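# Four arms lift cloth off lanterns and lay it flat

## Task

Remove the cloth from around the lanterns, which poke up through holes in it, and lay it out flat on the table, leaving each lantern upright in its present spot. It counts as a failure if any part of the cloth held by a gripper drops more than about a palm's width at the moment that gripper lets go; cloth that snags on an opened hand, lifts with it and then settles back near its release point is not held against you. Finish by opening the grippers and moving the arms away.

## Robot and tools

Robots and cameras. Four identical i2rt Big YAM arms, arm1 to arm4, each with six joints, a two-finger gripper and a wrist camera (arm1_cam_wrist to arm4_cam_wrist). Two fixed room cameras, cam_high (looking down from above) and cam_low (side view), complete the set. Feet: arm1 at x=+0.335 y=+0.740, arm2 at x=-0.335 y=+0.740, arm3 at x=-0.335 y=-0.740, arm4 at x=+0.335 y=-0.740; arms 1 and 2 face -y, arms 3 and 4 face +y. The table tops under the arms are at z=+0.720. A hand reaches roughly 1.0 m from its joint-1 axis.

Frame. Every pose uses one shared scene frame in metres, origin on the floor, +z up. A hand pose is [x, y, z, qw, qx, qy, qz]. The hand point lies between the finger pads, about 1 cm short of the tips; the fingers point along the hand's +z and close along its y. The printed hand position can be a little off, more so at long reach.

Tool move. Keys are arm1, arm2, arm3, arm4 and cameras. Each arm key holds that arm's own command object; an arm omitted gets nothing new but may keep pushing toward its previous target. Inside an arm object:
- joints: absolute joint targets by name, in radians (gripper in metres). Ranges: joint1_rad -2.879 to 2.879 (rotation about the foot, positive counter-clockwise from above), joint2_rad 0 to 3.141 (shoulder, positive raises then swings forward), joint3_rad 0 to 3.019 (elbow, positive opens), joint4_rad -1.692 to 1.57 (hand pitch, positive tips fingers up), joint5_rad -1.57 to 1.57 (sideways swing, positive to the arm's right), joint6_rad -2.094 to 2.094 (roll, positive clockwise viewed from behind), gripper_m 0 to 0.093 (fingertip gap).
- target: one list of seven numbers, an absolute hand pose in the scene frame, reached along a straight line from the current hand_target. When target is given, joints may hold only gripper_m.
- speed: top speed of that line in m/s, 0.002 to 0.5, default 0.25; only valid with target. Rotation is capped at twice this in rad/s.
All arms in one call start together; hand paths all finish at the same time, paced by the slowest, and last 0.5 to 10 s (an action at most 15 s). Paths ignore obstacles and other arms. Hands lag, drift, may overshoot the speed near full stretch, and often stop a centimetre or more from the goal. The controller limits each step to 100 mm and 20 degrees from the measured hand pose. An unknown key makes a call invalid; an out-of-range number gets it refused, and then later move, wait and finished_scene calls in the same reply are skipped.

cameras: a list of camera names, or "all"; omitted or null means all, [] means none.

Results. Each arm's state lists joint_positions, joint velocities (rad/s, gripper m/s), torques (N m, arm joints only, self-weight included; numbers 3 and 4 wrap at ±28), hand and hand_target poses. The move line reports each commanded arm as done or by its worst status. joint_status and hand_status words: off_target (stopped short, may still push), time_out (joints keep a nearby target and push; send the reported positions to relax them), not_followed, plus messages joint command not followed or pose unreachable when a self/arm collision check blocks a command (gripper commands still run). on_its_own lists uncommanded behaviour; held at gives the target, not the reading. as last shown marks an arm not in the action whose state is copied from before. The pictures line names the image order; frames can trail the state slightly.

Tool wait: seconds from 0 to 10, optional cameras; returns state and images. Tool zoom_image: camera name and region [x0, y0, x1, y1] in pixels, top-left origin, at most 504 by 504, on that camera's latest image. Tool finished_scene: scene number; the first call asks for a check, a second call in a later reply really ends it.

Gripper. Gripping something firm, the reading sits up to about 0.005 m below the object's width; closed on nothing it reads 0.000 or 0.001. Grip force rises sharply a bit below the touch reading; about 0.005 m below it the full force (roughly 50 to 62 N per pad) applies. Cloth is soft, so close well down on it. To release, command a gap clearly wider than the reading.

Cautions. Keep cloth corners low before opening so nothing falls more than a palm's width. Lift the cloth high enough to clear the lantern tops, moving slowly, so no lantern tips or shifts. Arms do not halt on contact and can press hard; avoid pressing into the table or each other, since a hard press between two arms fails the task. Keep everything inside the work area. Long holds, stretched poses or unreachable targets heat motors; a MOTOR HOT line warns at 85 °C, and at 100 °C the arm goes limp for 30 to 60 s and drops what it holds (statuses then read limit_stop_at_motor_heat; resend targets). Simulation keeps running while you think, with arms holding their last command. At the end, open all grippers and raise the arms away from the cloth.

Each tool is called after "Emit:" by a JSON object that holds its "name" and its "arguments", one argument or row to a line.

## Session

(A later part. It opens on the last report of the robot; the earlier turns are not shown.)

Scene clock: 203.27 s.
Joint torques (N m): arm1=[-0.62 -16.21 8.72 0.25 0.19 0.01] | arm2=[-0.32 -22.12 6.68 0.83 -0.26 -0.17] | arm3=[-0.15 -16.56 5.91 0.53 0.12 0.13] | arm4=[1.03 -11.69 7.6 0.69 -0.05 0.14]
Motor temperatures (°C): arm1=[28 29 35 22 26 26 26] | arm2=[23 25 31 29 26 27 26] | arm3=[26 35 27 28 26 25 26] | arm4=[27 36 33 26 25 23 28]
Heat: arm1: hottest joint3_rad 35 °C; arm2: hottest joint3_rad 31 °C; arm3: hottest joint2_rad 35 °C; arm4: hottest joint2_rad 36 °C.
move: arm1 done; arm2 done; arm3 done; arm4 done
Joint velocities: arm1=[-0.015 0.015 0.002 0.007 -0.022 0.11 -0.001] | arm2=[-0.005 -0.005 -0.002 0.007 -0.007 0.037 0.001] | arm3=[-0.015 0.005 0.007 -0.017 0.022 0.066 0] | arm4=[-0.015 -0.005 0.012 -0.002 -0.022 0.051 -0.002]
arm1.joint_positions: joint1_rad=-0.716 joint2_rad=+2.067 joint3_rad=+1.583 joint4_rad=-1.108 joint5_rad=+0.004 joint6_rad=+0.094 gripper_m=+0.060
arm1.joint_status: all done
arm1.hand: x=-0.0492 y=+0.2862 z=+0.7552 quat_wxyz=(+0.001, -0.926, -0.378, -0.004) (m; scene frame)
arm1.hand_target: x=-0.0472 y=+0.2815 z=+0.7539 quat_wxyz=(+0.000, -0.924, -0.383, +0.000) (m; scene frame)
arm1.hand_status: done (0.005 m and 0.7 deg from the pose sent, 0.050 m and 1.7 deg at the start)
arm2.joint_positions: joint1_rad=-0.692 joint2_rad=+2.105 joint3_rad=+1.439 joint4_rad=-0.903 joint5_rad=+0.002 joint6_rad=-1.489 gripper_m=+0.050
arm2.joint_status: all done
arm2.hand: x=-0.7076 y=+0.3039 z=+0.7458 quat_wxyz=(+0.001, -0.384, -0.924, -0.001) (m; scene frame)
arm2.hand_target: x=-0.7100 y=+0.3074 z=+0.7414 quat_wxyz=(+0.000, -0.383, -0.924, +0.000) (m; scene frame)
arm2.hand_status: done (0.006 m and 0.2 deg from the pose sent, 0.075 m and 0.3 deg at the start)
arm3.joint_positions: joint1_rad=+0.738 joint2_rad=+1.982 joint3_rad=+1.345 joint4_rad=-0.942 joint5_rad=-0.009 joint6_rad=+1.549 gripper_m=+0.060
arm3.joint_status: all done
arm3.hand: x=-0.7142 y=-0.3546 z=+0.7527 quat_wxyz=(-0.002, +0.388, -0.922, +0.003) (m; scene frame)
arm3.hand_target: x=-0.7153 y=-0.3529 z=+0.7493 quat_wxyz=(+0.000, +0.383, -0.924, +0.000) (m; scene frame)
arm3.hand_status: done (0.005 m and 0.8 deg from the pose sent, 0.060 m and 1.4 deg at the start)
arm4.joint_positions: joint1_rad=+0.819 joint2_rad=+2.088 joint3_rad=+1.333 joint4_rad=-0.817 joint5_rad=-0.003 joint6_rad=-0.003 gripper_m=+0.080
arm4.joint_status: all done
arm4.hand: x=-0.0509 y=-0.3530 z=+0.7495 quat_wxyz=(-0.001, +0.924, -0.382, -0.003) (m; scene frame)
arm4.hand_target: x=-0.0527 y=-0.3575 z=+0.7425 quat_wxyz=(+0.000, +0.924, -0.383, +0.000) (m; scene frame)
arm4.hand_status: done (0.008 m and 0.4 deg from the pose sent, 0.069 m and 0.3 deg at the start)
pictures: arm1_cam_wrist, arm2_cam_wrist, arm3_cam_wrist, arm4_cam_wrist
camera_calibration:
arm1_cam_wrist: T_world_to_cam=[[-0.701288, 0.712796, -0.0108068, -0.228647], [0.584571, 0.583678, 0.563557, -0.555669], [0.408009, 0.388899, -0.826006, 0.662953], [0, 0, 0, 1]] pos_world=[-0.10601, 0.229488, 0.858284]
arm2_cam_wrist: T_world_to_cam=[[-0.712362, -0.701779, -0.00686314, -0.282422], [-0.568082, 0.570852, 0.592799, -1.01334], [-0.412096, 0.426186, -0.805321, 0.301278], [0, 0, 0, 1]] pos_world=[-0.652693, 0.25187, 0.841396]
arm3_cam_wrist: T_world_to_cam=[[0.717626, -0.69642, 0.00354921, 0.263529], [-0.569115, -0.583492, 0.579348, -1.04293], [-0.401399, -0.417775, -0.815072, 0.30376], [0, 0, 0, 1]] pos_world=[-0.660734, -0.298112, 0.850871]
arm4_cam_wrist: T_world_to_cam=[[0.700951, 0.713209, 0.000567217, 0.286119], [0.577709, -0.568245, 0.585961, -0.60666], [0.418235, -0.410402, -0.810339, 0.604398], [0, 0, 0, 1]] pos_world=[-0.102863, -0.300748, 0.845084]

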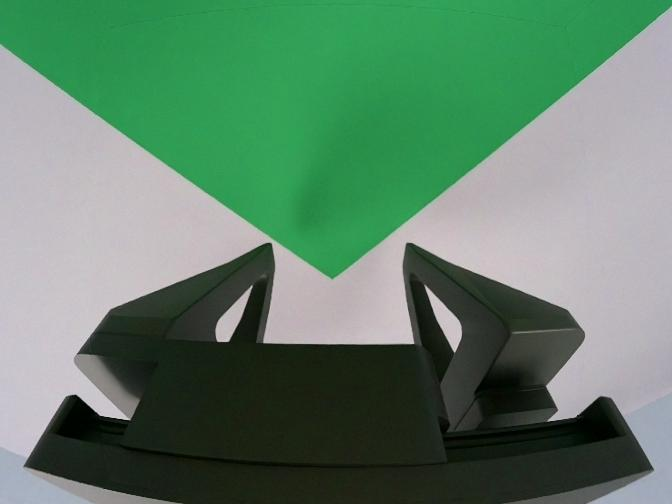

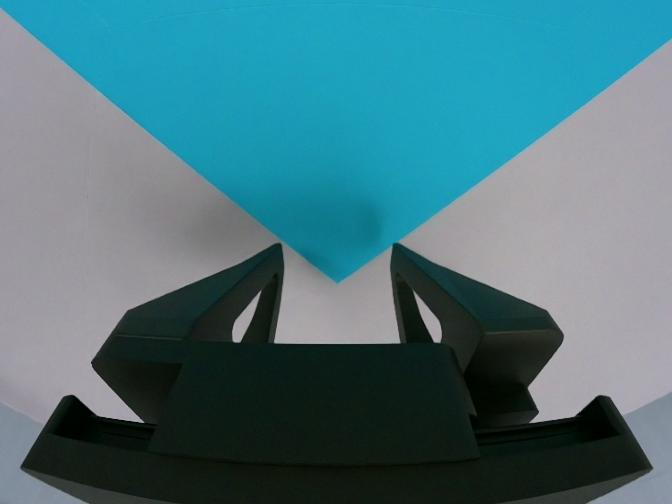

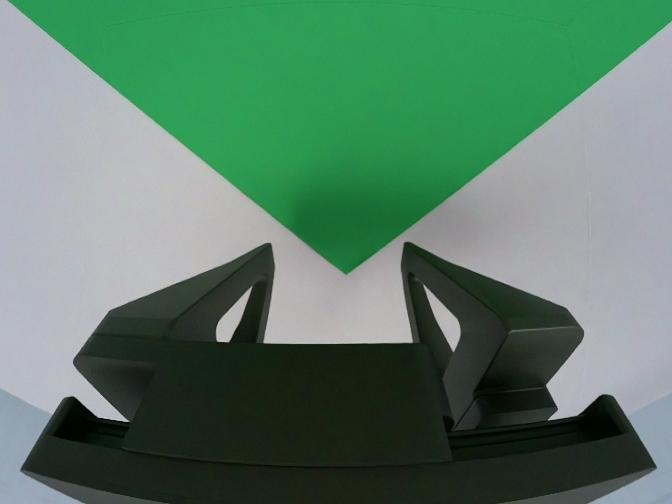

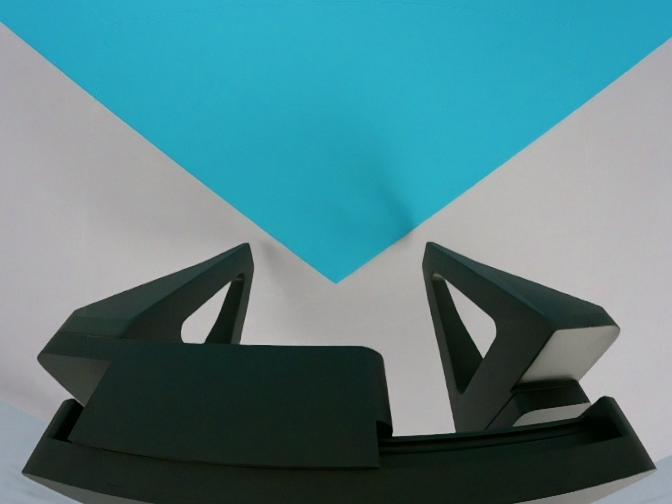

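Emit:
{"name": "move", "arguments": {
  "arm1": {"target": [-0.0472, 0.2815, 0.729, 0, 0.9239, 0.3827, 0], "speed": 0.05},
  "arm2": {"target": [-0.71, 0.3074, 0.7255, 0, 0.3827, 0.9239, 0], "speed": 0.05},
  "arm3": {"target": [-0.7153, -0.3529, 0.7265, 0, 0.3827, -0.9239, 0], "speed": 0.05},
  "arm4": {"target": [-0.0527, -0.3575, 0.723, 0, 0.9239, -0.3827, 0], "speed": 0.05},
  "cameras": ["arm1_cam_wrist", "arm4_cam_wrist"]
}}

Scene clock: 213.23 s.
Joint torques (N m): arm1=[-0.26 -15.91 8.25 0.43 0.18 0.06] | arm2=[-0.21 -21.54 6.16 0.84 -0.27 -0.18] | arm3=[-0.21 -16.38 5.64 0.46 0.12 0.13] | arm4=[0.97 -10.99 7.1 0.77 -0.04 0.15]
Motor temperatures (°C): arm1=[28 30 34 22 26 26 25] | arm2=[23 25 30 29 26 27 26] | arm3=[26 36 28 27 26 25 26] | arm4=[27 37 33 26 25 23 27]
Heat: arm1: hottest joint3_rad 34 °C; arm2: hottest joint3_rad 30 °C; arm3: hottest joint2_rad 36 °C; arm4: hottest joint2_rad 37 °C.
move: arm1 done; arm2 off_target; arm3 done; arm4 off_target
Joint velocities: arm1=[-0.005 0.005 0.002 -0.012 0.037 -0.007 0.001] | arm2=[-0.015 0.005 0.002 -0.007 0.051 0.022 0] | arm3=[-0.005 0.005 -0.012 -0.012 -0.051 0.051 0] | arm4=[0.005 -0.005 0.007 0.002 -0.081 -0.051 0.001]
arm1.joint_positions: joint1_rad=-0.716 joint2_rad=+2.091 joint3_rad=+1.564 joint4_rad=-1.056 joint5_rad=+0.004 joint6_rad=+0.094 gripper_m=+0.060
arm1.joint_status: not commanded
arm1.hand: x=-0.0502 y=+0.2849 z=+0.7348 quat_wxyz=(-0.001, -0.926, -0.378, +0.000) (m; scene frame)
arm1.hand_target: x=-0.0469 y=+0.2818 z=+0.7289 quat_wxyz=(+0.000, -0.924, -0.383, +0.000) (m; scene frame)
arm1.hand_status: done (0.007 m and 0.5 deg from the pose sent, 0.027 m and 0.7 deg at the start)
arm2.joint_positions: joint1_rad=-0.692 joint2_rad=+2.124 joint3_rad=+1.439 joint4_rad=-0.873 joint5_rad=+0.002 joint6_rad=-1.489 gripper_m=+0.050
arm2.joint_status: not commanded
arm2.hand: x=-0.7100 y=+0.3011 z=+0.7352 quat_wxyz=(+0.003, -0.383, -0.924, +0.004) (m; scene frame)
arm2.hand_target: x=-0.7097 y=+0.3076 z=+0.7258 quat_wxyz=(+0.000, -0.383, -0.924, +0.000) (m; scene frame)
arm2.hand_status: off_target (0.012 m and 0.6 deg from the pose sent, 0.021 m and 0.2 deg at the start)
arm3.joint_positions: joint1_rad=+0.738 joint2_rad=+2.014 joint3_rad=+1.332 joint4_rad=-0.892 joint5_rad=-0.009 joint6_rad=+1.549 gripper_m=+0.060
arm3.joint_status: not commanded
arm3.hand: x=-0.7146 y=-0.3539 z=+0.7323 quat_wxyz=(-0.001, +0.388, -0.922, +0.001) (m; scene frame)
arm3.hand_target: x=-0.7151 y=-0.3532 z=+0.7268 quat_wxyz=(+0.000, +0.383, -0.924, +0.000) (m; scene frame)
arm3.hand_status: done (0.006 m and 0.7 deg from the pose sent, 0.026 m and 0.8 deg at the start)
arm4.joint_positions: joint1_rad=+0.819 joint2_rad=+2.112 joint3_rad=+1.333 joint4_rad=-0.779 joint5_rad=-0.003 joint6_rad=-0.003 gripper_m=+0.080
arm4.joint_status: not commanded
arm4.hand: x=-0.0541 y=-0.3501 z=+0.7373 quat_wxyz=(-0.004, +0.924, -0.381, -0.010) (m; scene frame)
arm4.hand_target: x=-0.0525 y=-0.3576 z=+0.7232 quat_wxyz=(+0.000, +0.924, -0.383, +0.000) (m; scene frame)
arm4.hand_status: off_target (0.016 m and 1.2 deg from the pose sent, 0.027 m and 0.4 deg at the start)
pictures: arm1_cam_wrist, arm4_cam_wrist
camera_calibration:
arm1_cam_wrist: T_world_to_cam=[[-0.701322, 0.71275, -0.0116207, -0.228017], [0.587763, 0.587409, 0.556314, -0.538477], [0.403339, 0.383325, -0.830891, 0.651902], [0, 0, 0, 1]] pos_world=[-0.106354, 0.228935, 0.838572]
arm4_cam_wrist: T_world_to_cam=[[0.700654, 0.713501, 0.00071337, 0.286234], [0.58389, -0.57395, 0.574154, -0.589008], [0.410069, -0.401867, -0.818747, 0.605802], [0, 0, 0, 1]] pos_world=[-0.105056, -0.298838, 0.833976]

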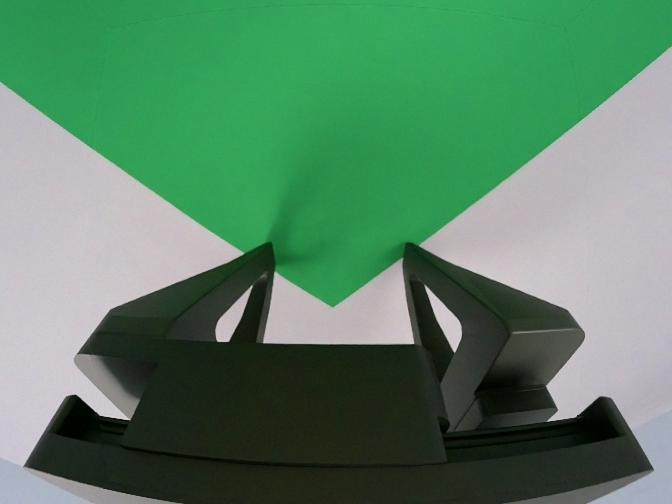

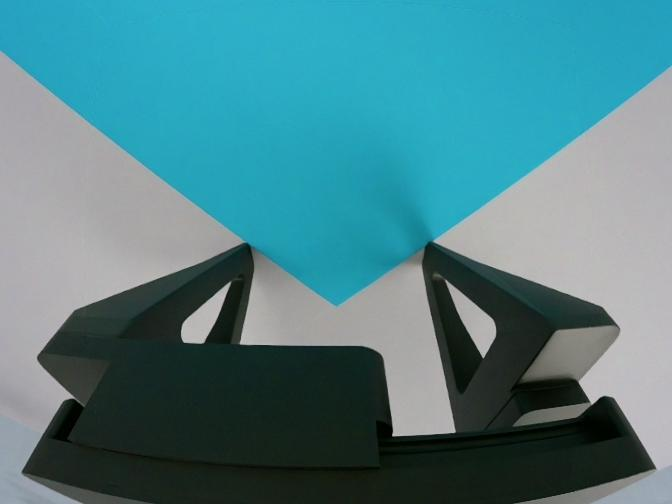

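Emit:
{"name": "move", "arguments": {
  "arm1": {"target": [-0.0472, 0.2815, 0.716, 0, 0.9239, 0.3827, 0], "speed": 0.05},
  "arm2": {"target": [-0.71, 0.3074, 0.712, 0, 0.3827, 0.9239, 0], "speed": 0.05},
  "arm3": {"target": [-0.7153, -0.3529, 0.714, 0, 0.3827, -0.9239, 0], "speed": 0.05},
  "arm4": {"target": [-0.0527, -0.3575, 0.708, 0, 0.9239, -0.3827, 0], "speed": 0.05},
  "cameras": ["arm1_cam_wrist", "arm4_cam_wrist"]
}}

Scene clock: 217.13 s.
Joint torques (N m): arm1=[0.03 -14.92 7.47 0.75 0.18 0.05] | arm2=[-0.21 -20.31 5.83 1.13 -0.27 -0.17] | arm3=[-0.09 -14.92 5.22 0.83 0.15 0.13] | arm4=[0.97 -9.23 6.8 1.46 -0.08 0.09]
Motor temperatures (°C): arm1=[28 30 34 22 26 26 25] | arm2=[23 25 30 29 26 27 26] | arm3=[26 36 28 27 26 25 26] | arm4=[27 37 33 26 25 23 27]
Heat: arm1: hottest joint3_rad 34 °C; arm2: hottest joint3_rad 30 °C; arm3: hottest joint2_rad 36 °C; arm4: hottest joint2_rad 37 °C.
move: arm1 off_target; arm2 off_target; arm3 off_target; arm4 off_target
Joint velocities: arm1=[-0.005 -0.005 0.002 -0.017 0.037 0.022 -0.001] | arm2=[-0.005 -0.015 0.007 0.022 0.095 -0.007 0.001] | arm3=[-0.005 0.015 -0.002 -0.002 0.037 0.037 0] | arm4=[-0.015 -0.015 0.022 -0.002 -0.037 -0.066 -0.001]
arm1.joint_positions: joint1_rad=-0.716 joint2_rad=+2.091 joint3_rad=+1.562 joint4_rad=-1.035 joint5_rad=+0.004 joint6_rad=+0.094 gripper_m=+0.060
arm1.joint_status: not commanded
arm1.hand: x=-0.0531 y=+0.2815 z=+0.7341 quat_wxyz=(-0.005, -0.926, -0.378, +0.009) (m; scene frame)
arm1.hand_target: x=-0.0469 y=+0.2820 z=+0.7163 quat_wxyz=(+0.000, -0.924, -0.383, +0.000) (m; scene frame)
arm1.hand_status: off_target (0.019 m and 1.3 deg from the pose sent, 0.019 m and 0.5 deg at the start)
arm2.joint_positions: joint1_rad=-0.692 joint2_rad=+2.132 joint3_rad=+1.439 joint4_rad=-0.853 joint5_rad=+0.002 joint6_rad=-1.489 gripper_m=+0.050
arm2.joint_status: not commanded
arm2.hand: x=-0.7121 y=+0.2987 z=+0.7306 quat_wxyz=(+0.005, -0.383, -0.924, +0.010) (m; scene frame)
arm2.hand_target: x=-0.7094 y=+0.3078 z=+0.7125 quat_wxyz=(+0.000, -0.383, -0.924, +0.000) (m; scene frame)
arm2.hand_status: off_target (0.021 m and 1.2 deg from the pose sent, 0.024 m and 0.6 deg at the start)
arm3.joint_positions: joint1_rad=+0.738 joint2_rad=+2.018 joint3_rad=+1.332 joint4_rad=-0.874 joint5_rad=-0.009 joint6_rad=+1.549 gripper_m=+0.060
arm3.joint_status: not commanded
arm3.hand: x=-0.7172 y=-0.3512 z=+0.7304 quat_wxyz=(+0.001, +0.388, -0.921, -0.006) (m; scene frame)
arm3.hand_target: x=-0.7148 y=-0.3534 z=+0.7144 quat_wxyz=(+0.000, +0.383, -0.924, +0.000) (m; scene frame)
arm3.hand_status: off_target (0.017 m and 1.0 deg from the pose sent, 0.018 m and 0.7 deg at the start)
arm4.joint_positions: joint1_rad=+0.819 joint2_rad=+2.112 joint3_rad=+1.333 joint4_rad=-0.766 joint5_rad=-0.003 joint6_rad=+0.002 gripper_m=+0.080
arm4.joint_status: not commanded
arm4.hand: x=-0.0562 y=-0.3478 z=+0.7372 quat_wxyz=(-0.007, +0.923, -0.384, -0.015) (m; scene frame)
arm4.hand_target: x=-0.0519 y=-0.3582 z=+0.7091 quat_wxyz=(+0.000, +0.924, -0.383, +0.000) (m; scene frame)
arm4.hand_status: off_target (0.031 m and 1.9 deg from the pose sent, 0.030 m and 1.2 deg at the start)
pictures: arm1_cam_wrist, arm4_cam_wrist
camera_calibration:
arm1_cam_wrist: T_world_to_cam=[[-0.701412, 0.712629, -0.0134234, -0.226248], [0.594694, 0.595507, 0.540102, -0.524351], [0.392886, 0.370852, -0.841492, 0.664588], [0, 0, 0, 1]] pos_world=[-0.107972, 0.227022, 0.839412]
arm4_cam_wrist: T_world_to_cam=[[0.704449, 0.709753, 0.00142257, 0.284459], [0.585626, -0.582379, 0.563805, -0.581604], [0.400991, -0.396339, -0.825906, 0.614176], [0, 0, 0, 1]] pos_world=[-0.106064, -0.297188, 0.834759]

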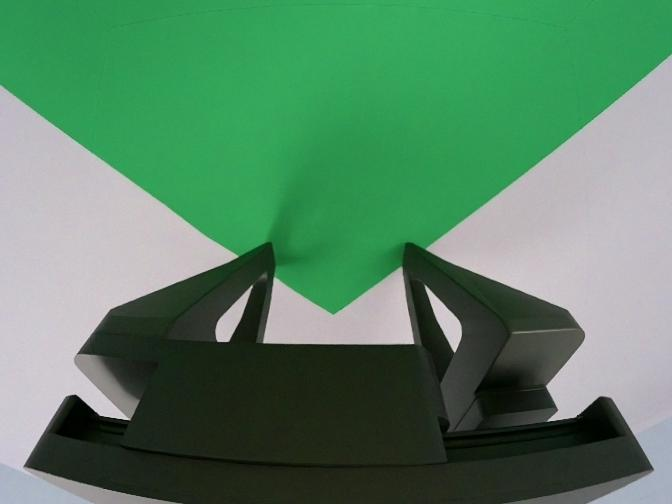

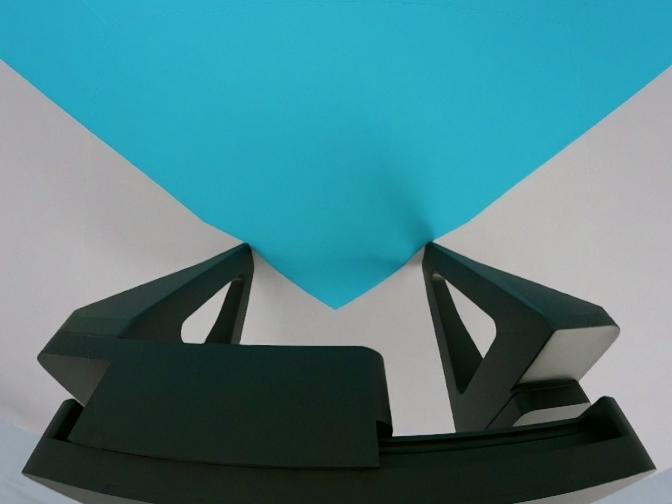

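Emit:
{"name": "move", "arguments": {
  "arm1": {"joints": {"gripper_m": 0.0}},
  "arm2": {"joints": {"gripper_m": 0.0}},
  "arm3": {"joints": {"gripper_m": 0.0}},
  "arm4": {"joints": {"gripper_m": 0.0}},
  "cameras": ["arm1_cam_wrist", "arm2_cam_wrist", "arm3_cam_wrist", "arm4_cam_wrist"]
}}

Scene clock: 223.30 s.
Joint torques (N m): arm1=[-0.79 -14.74 7.36 0.58 0.19 0.02] | arm2=[-0.15 -20.84 5.89 0.85 -0.17 -0.17] | arm3=[-0.15 -15.09 5.2 0.61 0.14 0.13] | arm4=[1.03 -9.35 6.84 0.81 -0.16 0.1]
Motor temperatures (°C): arm1=[28 31 34 22 25 25 25] | arm2=[23 26 30 29 26 27 26] | arm3=[26 35 28 27 26 24 26] | arm4=[27 37 32 26 24 23 27]
Heat: arm1: hottest joint3_rad 34 °C; arm2: hottest joint3_rad 30 °C; arm3: hottest joint2_rad 35 °C; arm4: hottest joint2_rad 37 °C.
move: arm1 done; arm2 done; arm3 done; arm4 done
Joint velocities: arm1=[0.005 -0.005 0.002 -0.007 -0.007 0.051 0] | arm2=[-0.005 0.005 0.007 -0.007 0.022 -0.007 0] | arm3=[-0.005 -0.005 -0.007 0.002 0.022 -0.051 0] | arm4=[0.005 -0.015 -0.012 0.007 -0.007 -0.066 0]
arm1.joint_positions: joint1_rad=-0.711 joint2_rad=+2.091 joint3_rad=+1.562 joint4_rad=-1.029 joint5_rad=+0.004 joint6_rad=+0.094 gripper_m=+0.000
arm1.joint_status: all done
arm1.hand: x=-0.0520 y=+0.2788 z=+0.7342 quat_wxyz=(-0.007, -0.925, -0.380, +0.011) (m; scene frame)
arm1.hand_target: x=-0.0468 y=+0.2820 z=+0.7163 quat_wxyz=(+0.000, -0.924, -0.383, +0.000) (m; scene frame)
arm1.hand_status: not commanded
arm2.joint_positions: joint1_rad=-0.692 joint2_rad=+2.132 joint3_rad=+1.439 joint4_rad=-0.847 joint5_rad=-0.001 joint6_rad=-1.489 gripper_m=+0.001
arm2.joint_status: all done
arm2.hand: x=-0.7126 y=+0.2973 z=+0.7307 quat_wxyz=(+0.005, -0.383, -0.924, +0.013) (m; scene frame)
arm2.hand_target: x=-0.7093 y=+0.3078 z=+0.7125 quat_wxyz=(+0.000, -0.383, -0.924, +0.000) (m; scene frame)
arm2.hand_status: not commanded
arm3.joint_positions: joint1_rad=+0.738 joint2_rad=+2.018 joint3_rad=+1.332 joint4_rad=-0.867 joint5_rad=-0.009 joint6_rad=+1.549 gripper_m=+0.002
arm3.joint_status: all done
arm3.hand: x=-0.7183 y=-0.3500 z=+0.7304 quat_wxyz=(+0.003, +0.388, -0.921, -0.009) (m; scene frame)
arm3.hand_target: x=-0.7148 y=-0.3534 z=+0.7144 quat_wxyz=(+0.000, +0.383, -0.924, +0.000) (m; scene frame)
arm3.hand_status: not commanded
arm4.joint_positions: joint1_rad=+0.819 joint2_rad=+2.112 joint3_rad=+1.333 joint4_rad=-0.749 joint5_rad=+0.000 joint6_rad=+0.002 gripper_m=+0.002
arm4.joint_status: all done
arm4.hand: x=-0.0586 y=-0.3445 z=+0.7372 quat_wxyz=(-0.011, +0.923, -0.384, -0.022) (m; scene frame)
arm4.hand_target: x=-0.0518 y=-0.3582 z=+0.7092 quat_wxyz=(+0.000, +0.924, -0.383, +0.000) (m; scene frame)
arm4.hand_status: not commanded
pictures: arm1_cam_wrist, arm2_cam_wrist, arm3_cam_wrist, arm4_cam_wrist
camera_calibration:
arm1_cam_wrist: T_world_to_cam=[[-0.704426, 0.709642, -0.0138632, -0.222612], [0.594078, 0.600174, 0.535595, -0.521476], [0.388401, 0.369051, -0.844361, 0.667548], [0, 0, 0, 1]] pos_world=[-0.106293, 0.224593, 0.839865]
arm2_cam_wrist: T_world_to_cam=[[-0.71192, -0.701934, 0.021404, -0.311043], [-0.558588, 0.584481, 0.588525, -0.997659], [-0.425616, 0.407027, -0.808196, 0.288019], [0, 0, 0, 1]] pos_world=[-0.656133, 0.247549, 0.82658]
arm3_cam_wrist: T_world_to_cam=[[0.717656, -0.696038, -0.0223796, 0.288935], [-0.558428, -0.594379, 0.578681, -1.02531], [-0.416085, -0.402796, -0.815247, 0.280612], [0, 0, 0, 1]] pos_world=[-0.66316, -0.295283, 0.828561]
arm4_cam_wrist: T_world_to_cam=[[0.705047, 0.70915, 0.00376033, 0.281939], [0.590565, -0.590067, 0.550504, -0.57088], [0.392609, -0.385911, -0.834824, 0.626042], [0, 0, 0, 1]] pos_world=[-0.107429, -0.295198, 0.835846]

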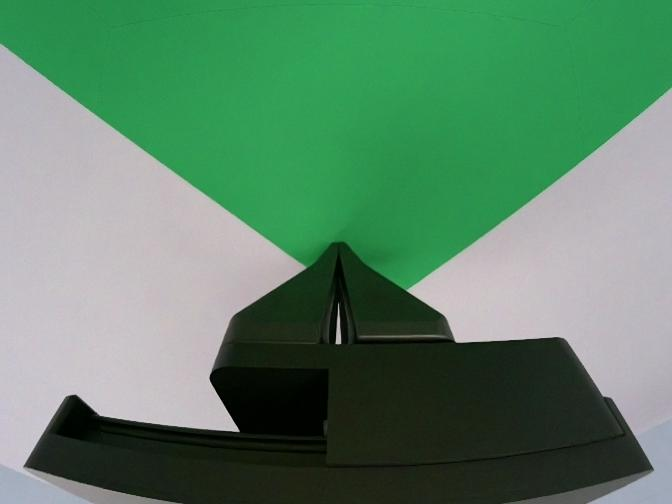

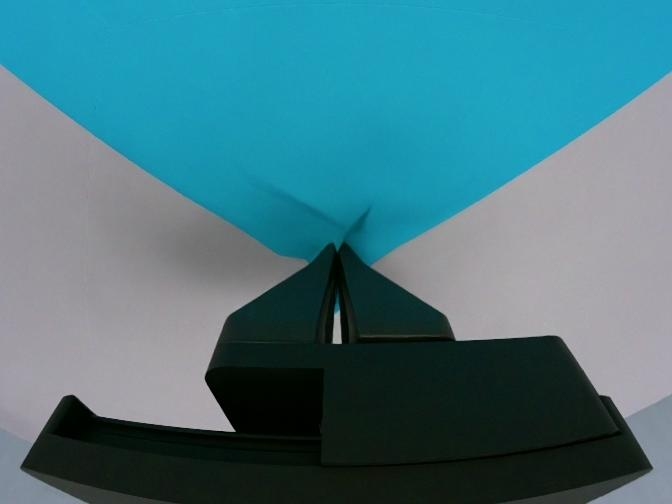

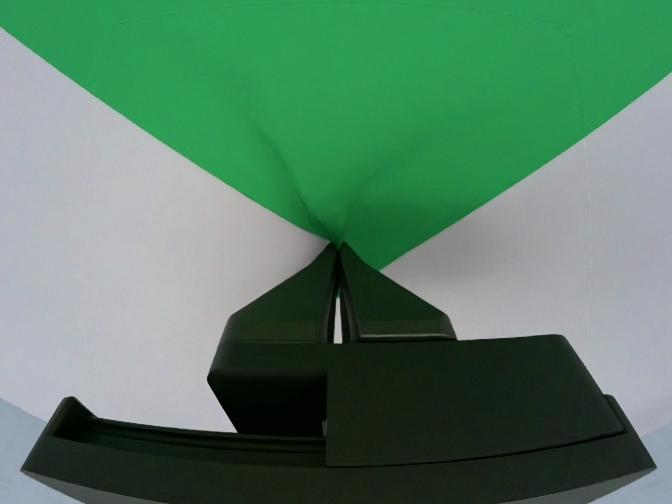

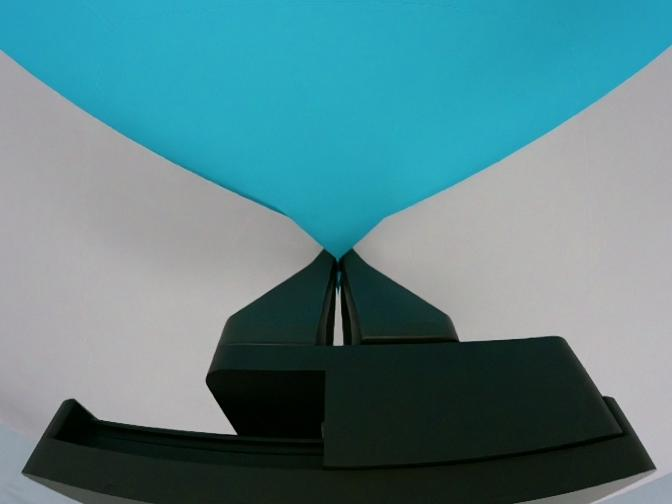

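Emit:
{"name": "zoom_image", "arguments": {
  "camera": "arm2_cam_wrist",
  "region": [220, 140, 460, 320]
}}

Emit:
{"name": "zoom_image", "arguments": {
  "camera": "arm3_cam_wrist",
  "region": [220, 140, 460, 320]
}}

Emit:
{"name": "zoom_image", "arguments": {
  "camera": "arm4_cam_wrist",
  "region": [220, 140, 460, 320]
}}

Emit:
{"name": "zoom_image", "arguments": {
  "camera": "arm1_cam_wrist",
  "region": [220, 140, 460, 320]
}}

Scaled by 2.100 from the camera's 672x504 image, which has a finer 960x720 frame.

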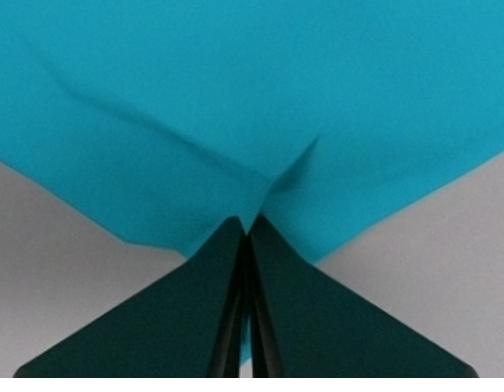

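Scaled by 2.100 from the camera's 672x504 image, which has a finer 960x720 frame.

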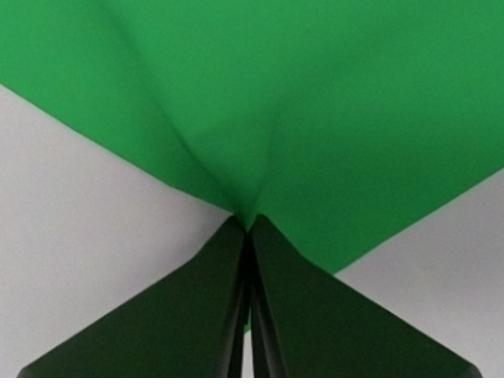

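Scaled by 2.100 from the camera's 672x504 image, which has a finer 960x720 frame.

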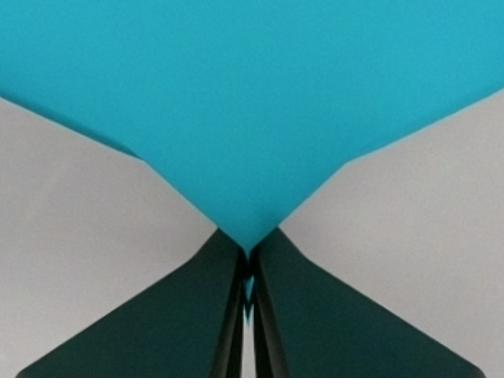

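Scaled by 2.100 from the camera's 672x504 image, which has a finer 960x720 frame.

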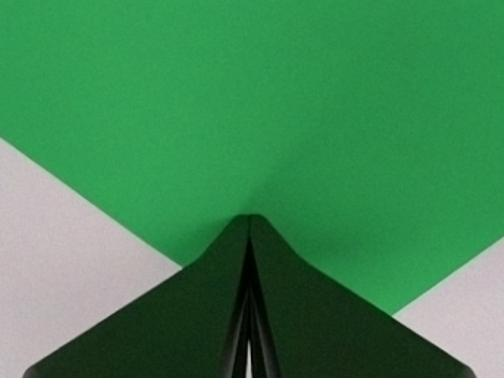

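Emit:
{"name": "move", "arguments": {
  "arm1": {"target": [-0.0447, 0.2767, 0.765, 0, 0.9239, 0.3827, 0], "speed": 0.1, "joints": {"gripper_m": 0.08}},
  "cameras": ["arm1_cam_wrist"]
}}

Emit:
{"name": "move", "arguments": {
  "arm1": {"target": [-0.0447, 0.2767, 0.708, 0, 0.9239, 0.3827, 0], "speed": 0.05},
  "cameras": ["arm1_cam_wrist"]
}}

Scene clock: 233.87 s.
Joint torques (N m): arm1=[-0.44 -18.55 11.56 -0.42 0.15 0.08] | arm2=[-0.09 -20.31 5.85 0.87 -0.17 -0.17] | arm3=[-0.03 -15.03 5.26 0.58 0.14 0.13] | arm4=[1.03 -9.29 6.84 0.81 -0.17 0.09]
Motor temperatures (°C): arm1=[28 31 34 22 25 25 25] | arm2=[23 26 30 29 26 27 26] | arm3=[26 35 28 27 25 24 27] | arm4=[27 37 32 26 24 23 28]
Heat: arm1: hottest joint3_rad 34 °C; arm2: hottest joint3_rad 30 °C; arm3: hottest joint2_rad 35 °C; arm4: hottest joint2_rad 37 °C.
move: arm1 off_target
Joint velocities: arm1=[-0.005 -0.005 -0.002 0.007 0.007 -0.022 -0.001] | arm2=[-0.015 -0.005 0.007 0.002 0.022 0.022 0] | arm3=[0.005 -0.005 -0.007 -0.002 0.051 0.007 0] | arm4=[0.005 -0.005 0.002 -0.007 -0.037 0.007 -0.001]
arm1.joint_positions: joint1_rad=-0.707 joint2_rad=+2.085 joint3_rad=+1.562 joint4_rad=-1.117 joint5_rad=+0.004 joint6_rad=+0.094 gripper_m=+0.080
arm1.joint_status: all done
arm1.hand: x=-0.0367 y=+0.2931 z=+0.7378 quat_wxyz=(+0.013, -0.924, -0.382, -0.025) (m; scene frame)
arm1.hand_target: x=-0.0442 y=+0.2773 z=+0.7651 quat_wxyz=(+0.000, -0.924, -0.383, +0.000) (m; scene frame)
arm1.hand_status: off_target (0.033 m and 3.2 deg from the pose sent, 0.032 m and 1.5 deg at the start)
arm2.joint_positions: joint1_rad=-0.692 joint2_rad=+2.132 joint3_rad=+1.439 joint4_rad=-0.847 joint5_rad=-0.001 joint6_rad=-1.489 gripper_m=+0.001
arm2.joint_status: not commanded
arm2.hand: x=-0.7126 y=+0.2973 z=+0.7307 quat_wxyz=(+0.005, -0.383, -0.924, +0.013) (m; scene frame)
arm2.hand_target: x=-0.7093 y=+0.3078 z=+0.7125 quat_wxyz=(+0.000, -0.383, -0.924, +0.000) (m; scene frame)
arm2.hand_status: not commanded
arm3.joint_positions: joint1_rad=+0.738 joint2_rad=+2.018 joint3_rad=+1.332 joint4_rad=-0.867 joint5_rad=-0.009 joint6_rad=+1.549 gripper_m=+0.002
arm3.joint_status: not commanded
arm3.hand: x=-0.7183 y=-0.3500 z=+0.7304 quat_wxyz=(+0.003, +0.388, -0.921, -0.009) (m; scene frame)
arm3.hand_target: x=-0.7148 y=-0.3534 z=+0.7144 quat_wxyz=(+0.000, +0.383, -0.924, +0.000) (m; scene frame)
arm3.hand_status: not commanded
arm4.joint_positions: joint1_rad=+0.819 joint2_rad=+2.112 joint3_rad=+1.333 joint4_rad=-0.749 joint5_rad=+0.000 joint6_rad=+0.002 gripper_m=+0.002
arm4.joint_status: not commanded
arm4.hand: x=-0.0586 y=-0.3445 z=+0.7372 quat_wxyz=(-0.011, +0.923, -0.384, -0.022) (m; scene frame)
arm4.hand_target: x=-0.0518 y=-0.3582 z=+0.7092 quat_wxyz=(+0.000, +0.924, -0.383, +0.000) (m; scene frame)
arm4.hand_status: not commanded
pictures: arm1_cam_wrist
camera_calibration:
arm1_cam_wrist: T_world_to_cam=[[-0.707431, 0.706759, -0.00581285, -0.227125], [0.561503, 0.566994, 0.602687, -0.58207], [0.42925, 0.423096, -0.797956, 0.610796], [0, 0, 0, 1]] pos_world=[-0.0960257, 0.232127, 0.836874]

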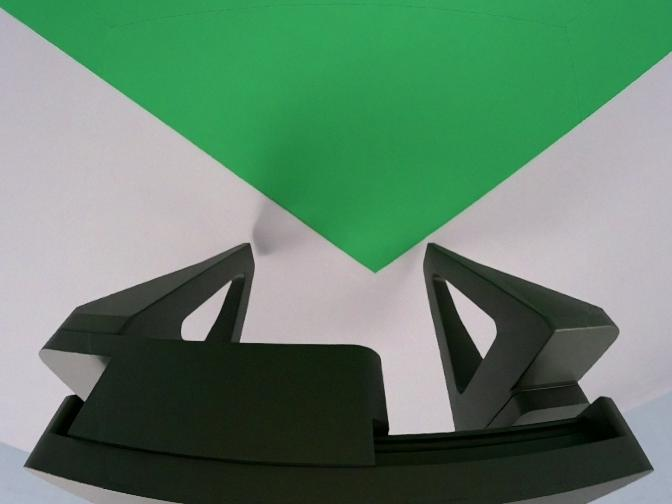

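Scene clock: 235.50 s.
Joint torques (N m): arm1=[0.09 -13.92 7.58 0.77 0.16 0.07] | arm2=[-0.03 -20.37 5.85 0.88 -0.17 -0.17] | arm3=[-0.03 -14.97 5.26 0.58 0.15 0.12] | arm4=[0.97 -9.35 6.83 0.81 -0.16 0.1]
Motor temperatures (°C): arm1=[28 31 34 22 25 25 25] | arm2=[23 27 30 29 26 27 26] | arm3=[26 35 28 27 25 24 27] | arm4=[27 37 32 26 24 23 28]
Heat: arm1: hottest joint3_rad 34 °C; arm2: hottest joint3_rad 30 °C; arm3: hottest joint2_rad 35 °C; arm4: hottest joint2_rad 37 °C.
move: arm1 off_target
Joint velocities: arm1=[0.005 -0.005 -0.002 -0.012 -0.022 -0.051 0] | arm2=[-0.015 -0.005 0.017 0.012 0.022 -0.022 0] | arm3=[-0.015 -0.024 -0.002 -0.012 0.007 0.007 -0.001] | arm4=[-0.005 0.005 0.007 -0.012 -0.037 0.007 0]
arm1.joint_positions: joint1_rad=-0.707 joint2_rad=+2.093 joint3_rad=+1.562 joint4_rad=-1.024 joint5_rad=+0.005 joint6_rad=+0.094 gripper_m=+0.080
arm1.joint_status: not commanded
arm1.hand: x=-0.0507 y=+0.2765 z=+0.7329 quat_wxyz=(-0.007, -0.924, -0.382, +0.013) (m; scene frame)
arm1.hand_target: x=-0.0440 y=+0.2776 z=+0.7087 quat_wxyz=(+0.000, -0.924, -0.383, +0.000) (m; scene frame)
arm1.hand_status: off_target (0.026 m and 1.7 deg from the pose sent, 0.035 m and 3.2 deg at the start)
arm2, arm3, arm4: as last shown
pictures: arm1_cam_wrist
camera_calibration:
arm1_cam_wrist: T_world_to_cam=[[-0.707399, 0.706702, -0.0125785, -0.220325], [0.593285, 0.603355, 0.532894, -0.519064], [0.384187, 0.369506, -0.846088, 0.667768], [0, 0, 0, 1]] pos_world=[-0.104452, 0.222139, 0.838826]

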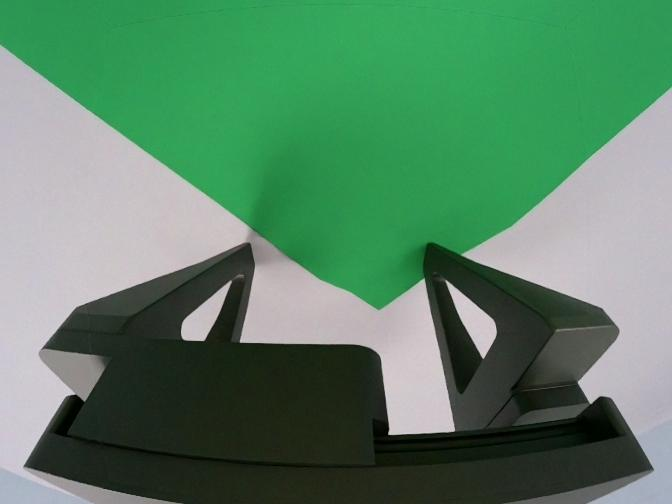

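Emit:
{"name": "move", "arguments": {
  "arm1": {"joints": {"joint1_rad": -0.85, "joint2_rad": 1.95}},
  "cameras": []
}}

Emit:
{"name": "move", "arguments": {
  "arm1": {"joints": {"joint1_rad": -0.745}},
  "cameras": ["arm1_cam_wrist"]
}}

Scene clock: 246.23 s.
Joint torques (N m): arm1=[-1.26 -14.92 9.78 0.73 0.11 0.09] | arm2=[-0.15 -20.37 5.87 0.85 -0.18 -0.17] | arm3=[0.03 -14.92 5.26 0.62 0.14 0.13] | arm4=[1.03 -9.35 6.83 0.81 -0.16 0.1]
Motor temperatures (°C): arm1=[28 30 34 22 25 25 25] | arm2=[23 27 30 29 25 26 26] | arm3=[26 35 28 27 25 24 28] | arm4=[27 37 32 26 24 23 28]
Heat: arm1: hottest joint3_rad 34 °C; arm2: hottest joint3_rad 30 °C; arm3: hottest joint2_rad 35 °C; arm4: hottest joint2_rad 37 °C.
move: arm1 done
Joint velocities: arm1=[-0.005 -0.005 -0.002 0.002 -0.007 -0.051 0] | arm2=[-0.005 -0.005 -0.002 -0.002 -0.037 -0.007 0] | arm3=[-0.005 -0.005 -0.002 -0.007 0.022 -0.051 0] | arm4=[-0.005 0.005 -0.022 -0.007 0.007 -0.007 -0.001]
arm1.joint_positions: joint1_rad=-0.848 joint2_rad=+1.941 joint3_rad=+1.548 joint4_rad=-1.017 joint5_rad=+0.006 joint6_rad=+0.094 gripper_m=+0.080
arm1.joint_status: all done
arm1.hand: x=-0.1202 y=+0.3288 z=+0.8169 quat_wxyz=(-0.035, -0.945, -0.314, +0.079) (m; scene frame)
arm1.hand_target: x=-0.1241 y=+0.3269 z=+0.8147 quat_wxyz=(-0.037, -0.946, -0.311, +0.082) (m; scene frame)
arm1.hand_status: not commanded
arm2, arm3, arm4: as last shown
pictures: none
No camera images: "cameras" was empty.

Scene clock: 247.53 s.
Joint torques (N m): arm1=[-1.44 -15.03 9.73 0.76 0.15 0.09] | arm2=[-0.15 -20.31 5.86 0.87 -0.17 -0.16] | arm3=[-0.09 -14.92 5.26 0.58 0.13 0.14] | arm4=[1.03 -9.35 6.83 0.8 -0.16 0.09]
Motor temperatures (°C): arm1=[28 30 34 22 25 25 25] | arm2=[23 27 30 29 25 26 26] | arm3=[26 35 28 27 25 24 28] | arm4=[27 37 32 26 24 23 28]
Heat: arm1: hottest joint3_rad 34 °C; arm2: hottest joint3_rad 30 °C; arm3: hottest joint2_rad 35 °C; arm4: hottest joint2_rad 37 °C.
move: arm1 done
Joint velocities: arm1=[-0.005 0.005 -0.002 0.002 0.007 0.007 0] | arm2=[-0.005 -0.005 0.002 0.002 -0.081 0.037 0] | arm3=[-0.005 -0.005 0.017 0.007 -0.022 -0.051 0.001] | arm4=[0.015 0.015 0.007 0.002 -0.007 0.066 0]
arm1.joint_positions: joint1_rad=-0.743 joint2_rad=+1.941 joint3_rad=+1.548 joint4_rad=-1.017 joint5_rad=+0.006 joint6_rad=+0.094 gripper_m=+0.080
arm1.joint_status: all done
arm1.hand: x=-0.0747 y=+0.2835 z=+0.8173 quat_wxyz=(-0.039, -0.928, -0.363, +0.078) (m; scene frame)
arm1.hand_target: x=-0.0782 y=+0.2810 z=+0.8151 quat_wxyz=(-0.041, -0.929, -0.360, +0.080) (m; scene frame)
arm1.hand_status: not commanded
arm2, arm3, arm4: as last shown
pictures: arm1_cam_wrist
camera_calibration:
arm1_cam_wrist: T_world_to_cam=[[-0.682365, 0.730548, -0.0260182, -0.235107], [0.660703, 0.631575, 0.405691, -0.453095], [0.312809, 0.259639, -0.91364, 0.82678], [0, 0, 0, 1]] pos_world=[-0.119692, 0.243256, 0.933079]

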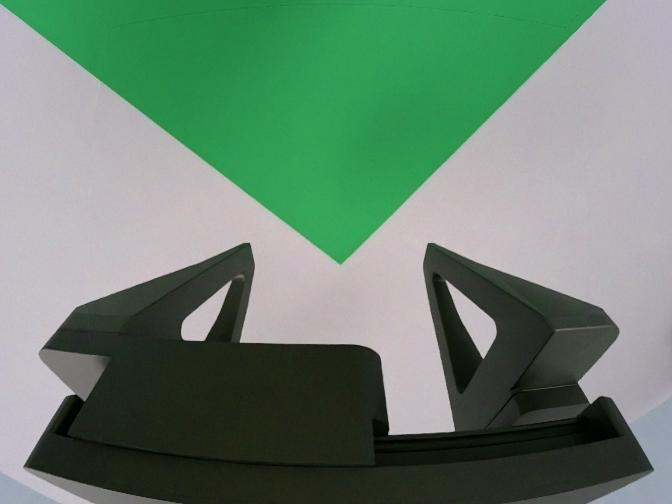

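Emit:
{"name": "move", "arguments": {
  "arm1": {"target": [-0.065, 0.284, 0.708, 0, 0.9239, 0.3827, 0], "speed": 0.1},
  "cameras": ["arm1_cam_wrist"]
}}

Scene clock: 251.80 s.
Joint torques (N m): arm1=[-0.44 -12.51 10.48 0.18 0.35 -0.07] | arm2=[-0.09 -20.37 5.85 0.88 -0.17 -0.17] | arm3=[-0.15 -14.92 5.23 0.62 0.14 0.13] | arm4=[1.03 -9.35 6.84 0.81 -0.16 0.1]
Motor temperatures (°C): arm1=[28 30 34 22 25 25 25] | arm2=[23 27 30 29 25 26 26] | arm3=[26 35 28 27 25 24 28] | arm4=[27 37 32 26 24 23 28]
Heat: arm1: hottest joint3_rad 34 °C; arm2: hottest joint3_rad 30 °C; arm3: hottest joint2_rad 35 °C; arm4: hottest joint2_rad 37 °C.
move: arm1 off_target
Joint velocities: arm1=[0.005 -0.005 -0.007 0.007 -0.007 0.037 0] | arm2=[-0.015 -0.005 0.007 -0.002 -0.051 0.022 -0.001] | arm3=[-0.005 -0.005 0.007 0.012 0.007 0.022 -0.001] | arm4=[-0.015 -0.005 -0.002 -0.002 0.051 -0.095 -0.001]
arm1.joint_positions: joint1_rad=-0.743 joint2_rad=+2.088 joint3_rad=+1.553 joint4_rad=-1.017 joint5_rad=-0.003 joint6_rad=+0.081 gripper_m=+0.080
arm1.joint_status: not commanded
arm1.hand: x=-0.0651 y=+0.2910 z=+0.7327 quat_wxyz=(-0.011, -0.928, -0.372, +0.013) (m; scene frame)
arm1.hand_target: x=-0.0634 y=+0.2859 z=+0.7078 quat_wxyz=(-0.002, -0.924, -0.381, -0.001) (m; scene frame)
arm1.hand_status: off_target (0.026 m and 2.3 deg from the pose sent, 0.110 m and 10.2 deg at the start)
arm2, arm3, arm4: as last shown
pictures: arm1_cam_wrist
camera_calibration:
arm1_cam_wrist: T_world_to_cam=[[-0.691135, 0.722424, -0.0208843, -0.238263], [0.604602, 0.593765, 0.530942, -0.514258], [0.395965, 0.354326, -0.847151, 0.673737], [0, 0, 0, 1]] pos_world=[-0.120527, 0.238753, 0.838822]

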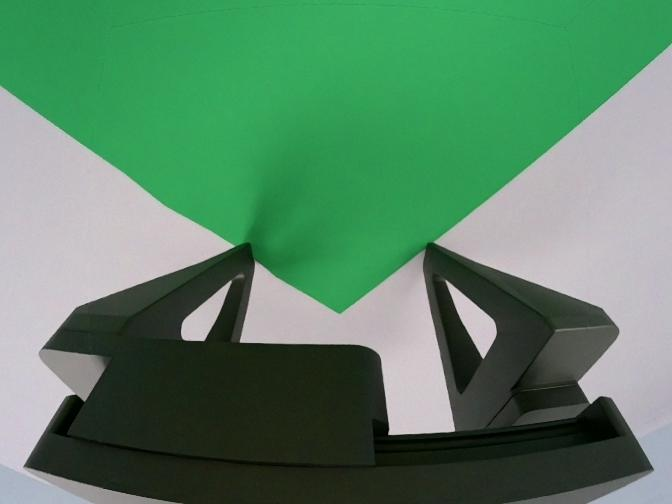

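Arm1 is now centred on its corner, so I'll close its gripper.

Emit:
{"name": "move", "arguments": {
  "arm1": {"joints": {"gripper_m": 0.0}},
  "cameras": ["arm1_cam_wrist"]
}}

Emit:
{"name": "zoom_image", "arguments": {
  "camera": "arm1_cam_wrist",
  "region": [180, 120, 500, 360]
}}

Scene clock: 253.67 s.
Joint torques (N m): arm1=[-1.49 -12.16 9.98 0.08 0.33 -0.06] | arm2=[-0.15 -20.42 5.85 0.85 -0.17 -0.17] | arm3=[-0.03 -14.97 5.26 0.58 0.14 0.13] | arm4=[1.03 -9.35 6.83 0.81 -0.16 0.1]
Motor temperatures (°C): arm1=[28 30 34 22 25 25 25] | arm2=[23 27 29 29 25 26 26] | arm3=[26 35 28 27 25 24 28] | arm4=[27 37 32 26 24 23 28]
Heat: arm1: hottest joint3_rad 34 °C; arm2: hottest joint3_rad 29 °C; arm3: hottest joint2_rad 35 °C; arm4: hottest joint2_rad 37 °C.
move: arm1 done
Joint velocities: arm1=[-0.005 0.005 -0.007 -0.002 -0.022 0.007 0] | arm2=[-0.005 -0.015 0.002 -0.002 0.007 -0.007 0.001] | arm3=[-0.015 -0.005 -0.017 -0.007 -0.037 -0.022 0] | arm4=[0.005 0.015 -0.002 -0.007 0.007 0.095 -0.001]
arm1.joint_positions: joint1_rad=-0.734 joint2_rad=+2.091 joint3_rad=+1.559 joint4_rad=-1.017 joint5_rad=-0.002 joint6_rad=+0.080 gripper_m=+0.002
arm1.joint_status: all done
arm1.hand: x=-0.0626 y=+0.2860 z=+0.7331 quat_wxyz=(-0.011, -0.926, -0.376, +0.014) (m; scene frame)
arm1.hand_target: x=-0.0636 y=+0.2858 z=+0.7079 quat_wxyz=(-0.002, -0.924, -0.381, +0.000) (m; scene frame)
arm1.hand_status: not commanded
arm2, arm3, arm4: as last shown
pictures: arm1_cam_wrist
camera_calibration:
arm1_cam_wrist: T_world_to_cam=[[-0.698023, 0.715779, -0.0206068, -0.231613], [0.600221, 0.60054, 0.528287, -0.513258], [0.390512, 0.356388, -0.848816, 0.675175], [0, 0, 0, 1]] pos_world=[-0.117267, 0.233392, 0.839474]

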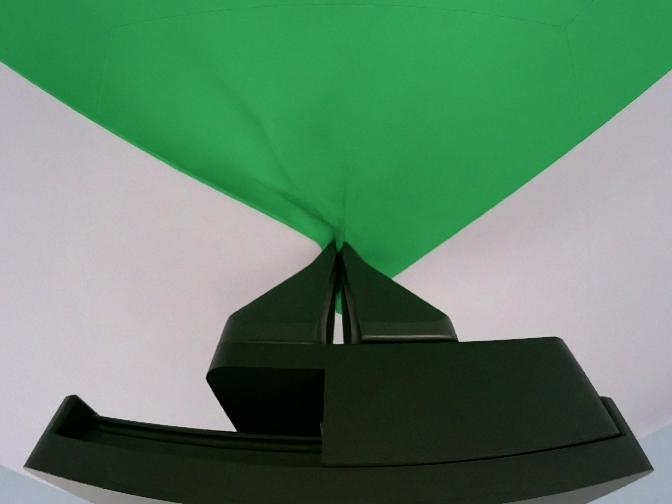

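Scaled by 1.575 from the camera's 672x504 image, which has a finer 960x720 frame.

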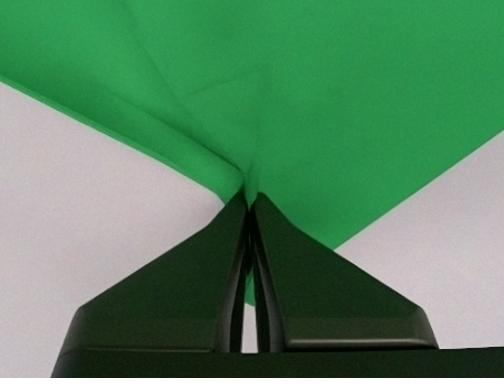

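Emit:
{"name": "move", "arguments": {
  "arm1": {"target": [-0.0626, 0.286, 0.84, 0, 0.9239, 0.3827, 0], "speed": 0.08},
  "arm2": {"target": [-0.7126, 0.2973, 0.84, 0, 0.3827, 0.9239, 0], "speed": 0.08},
  "arm3": {"target": [-0.7183, -0.35, 0.84, 0, 0.3827, -0.9239, 0], "speed": 0.08},
  "arm4": {"target": [-0.0586, -0.3445, 0.84, 0, 0.9239, -0.3827, 0], "speed": 0.08},
  "cameras": ["cam_high", "cam_low", "arm1_cam_wrist", "arm2_cam_wrist"]
}}

Scene clock: 269.13 s.
Joint torques (N m): arm1=[-1.26 -17.96 12.52 -0.62 0.47 -0.06] | arm2=[0.26 -22.77 11.66 -0.57 0.09 -0.1] | arm3=[0.38 -18.96 9.24 -0.79 0.01 0.1] | arm4=[0.21 -12.28 11.41 -0.36 -0.17 0]
Motor temperatures (°C): arm1=[28 31 35 22 25 25 26] | arm2=[23 28 29 29 25 26 26] | arm3=[26 35 28 27 25 24 28] | arm4=[27 37 31 26 24 23 29]
Heat: arm1: hottest joint3_rad 35 °C; arm2: hottest joint3_rad 29 °C; arm3: hottest joint2_rad 35 °C; arm4: hottest joint2_rad 37 °C.
move: arm1 off_target; arm2 off_target; arm3 off_target; arm4 off_target
Joint velocities: arm1=[-0.015 0.005 -0.007 -0.002 -0.022 0.051 0] | arm2=[-0.005 -0.005 -0.002 -0.007 0.022 -0.037 -0.001] | arm3=[-0.005 -0.024 0.002 -0.012 -0.007 0.022 0] | arm4=[0.005 -0.005 -0.002 -0.002 -0.051 -0.022 0]
arm1.joint_positions: joint1_rad=-0.730 joint2_rad=+2.021 joint3_rad=+1.673 joint4_rad=-1.278 joint5_rad=-0.002 joint6_rad=+0.080 gripper_m=+0.001
arm1.joint_status: not commanded
arm1.hand: x=-0.0535 y=+0.2929 z=+0.8132 quat_wxyz=(+0.006, -0.926, -0.378, -0.020) (m; scene frame)
arm1.hand_target: x=-0.0625 y=+0.2860 z=+0.8399 quat_wxyz=(+0.000, -0.924, -0.382, +0.000) (m; scene frame)
arm1.hand_status: off_target (0.029 m and 2.5 deg from the pose sent, 0.107 m and 2.2 deg at the start)
arm2.joint_positions: joint1_rad=-0.691 joint2_rad=+2.004 joint3_rad=+1.488 joint4_rad=-1.091 joint5_rad=-0.007 joint6_rad=-1.489 gripper_m=+0.001
arm2.joint_status: not commanded
arm2.hand: x=-0.7005 y=+0.3084 z=+0.8171 quat_wxyz=(-0.009, -0.383, -0.924, -0.018) (m; scene frame)
arm2.hand_target: x=-0.7129 y=+0.2970 z=+0.8400 quat_wxyz=(+0.000, -0.383, -0.924, +0.000) (m; scene frame)
arm2.hand_status: off_target (0.028 m and 2.3 deg from the pose sent, 0.109 m and 1.5 deg at the start)
arm3.joint_positions: joint1_rad=+0.729 joint2_rad=+1.906 joint3_rad=+1.401 joint4_rad=-1.116 joint5_rad=-0.006 joint6_rad=+1.549 gripper_m=+0.002
arm3.joint_status: not commanded
arm3.hand: x=-0.7053 y=-0.3574 z=+0.8110 quat_wxyz=(-0.012, +0.384, -0.923, +0.022) (m; scene frame)
arm3.hand_target: x=-0.7188 y=-0.3496 z=+0.8394 quat_wxyz=(+0.000, +0.383, -0.924, +0.000) (m; scene frame)
arm3.hand_status: off_target (0.033 m and 2.9 deg from the pose sent, 0.110 m and 1.3 deg at the start)
arm4.joint_positions: joint1_rad=+0.819 joint2_rad=+1.971 joint3_rad=+1.399 joint4_rad=-1.017 joint5_rad=+0.000 joint6_rad=+0.002 gripper_m=+0.002
arm4.joint_status: not commanded
arm4.hand: x=-0.0521 y=-0.3513 z=+0.8317 quat_wxyz=(+0.000, +0.923, -0.384, +0.006) (m; scene frame)
arm4.hand_target: x=-0.0580 y=-0.3451 z=+0.8406 quat_wxyz=(+0.000, +0.924, -0.383, +0.000) (m; scene frame)
arm4.hand_status: off_target (0.013 m and 0.7 deg from the pose sent, 0.103 m and 2.8 deg at the start)
pictures: arm1_cam_wrist, arm2_cam_wrist, cam_high, cam_low
camera_calibration:
arm1_cam_wrist: T_world_to_cam=[[-0.700682, 0.713328, -0.0144536, -0.232964], [0.568972, 0.570879, 0.591918, -0.609905], [0.430483, 0.406523, -0.805868, 0.689674], [0, 0, 0, 1]] pos_world=[-0.113108, 0.233994, 0.913433]
arm2_cam_wrist: T_world_to_cam=[[-0.710355, -0.702339, -0.0459968, -0.240202], [-0.587709, 0.555919, 0.587837, -1.05928], [-0.38729, 0.444606, -0.80767, 0.373374], [0, 0, 0, 1]] pos_world=[-0.648572, 0.254166, 0.913199]

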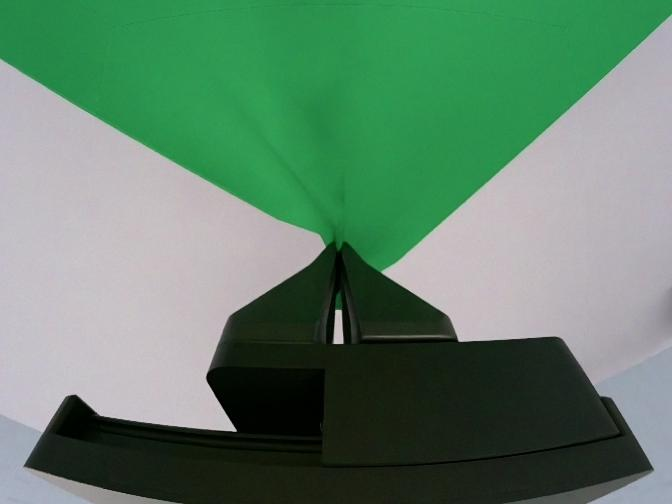

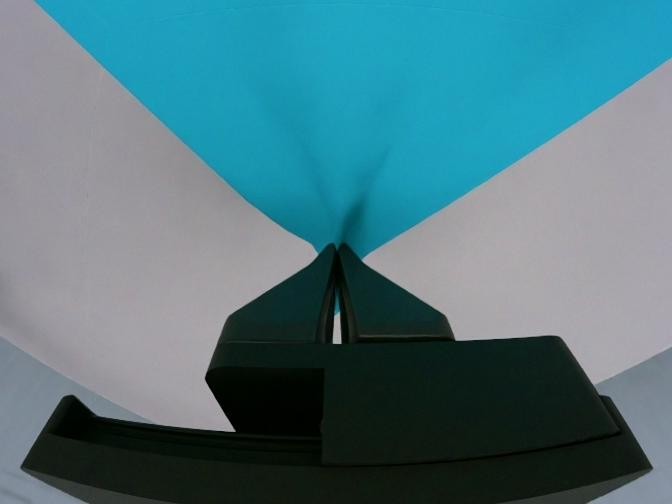

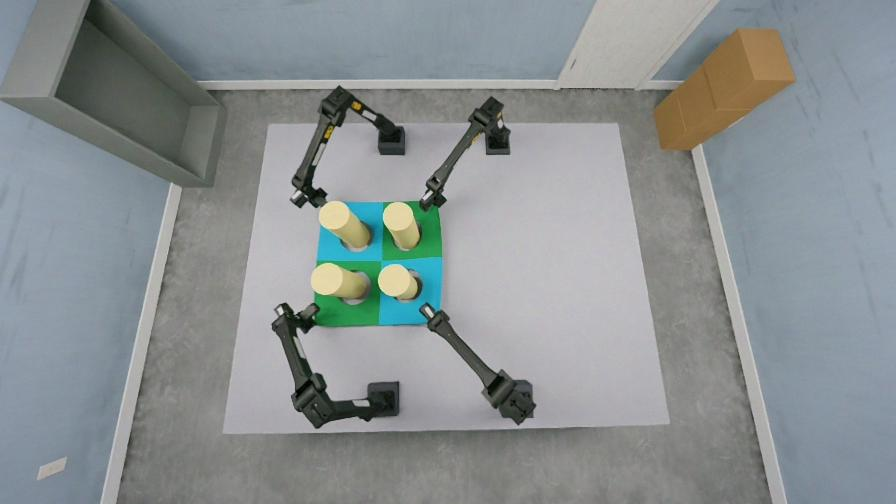

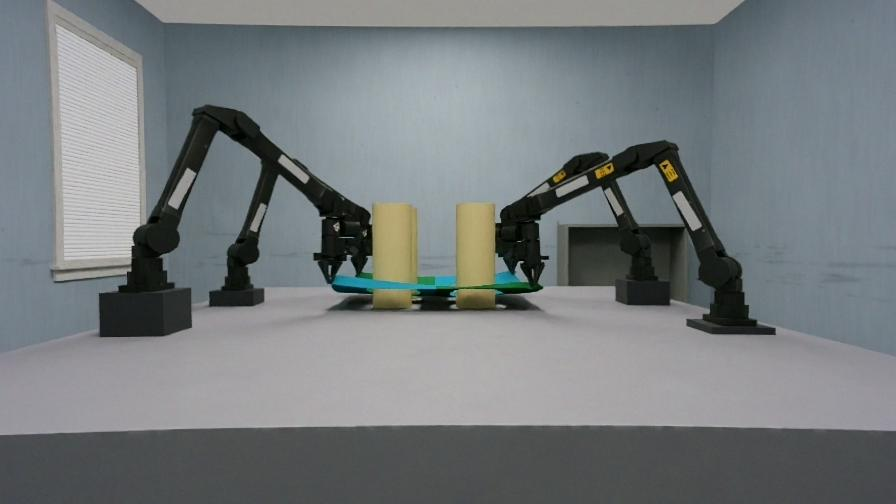

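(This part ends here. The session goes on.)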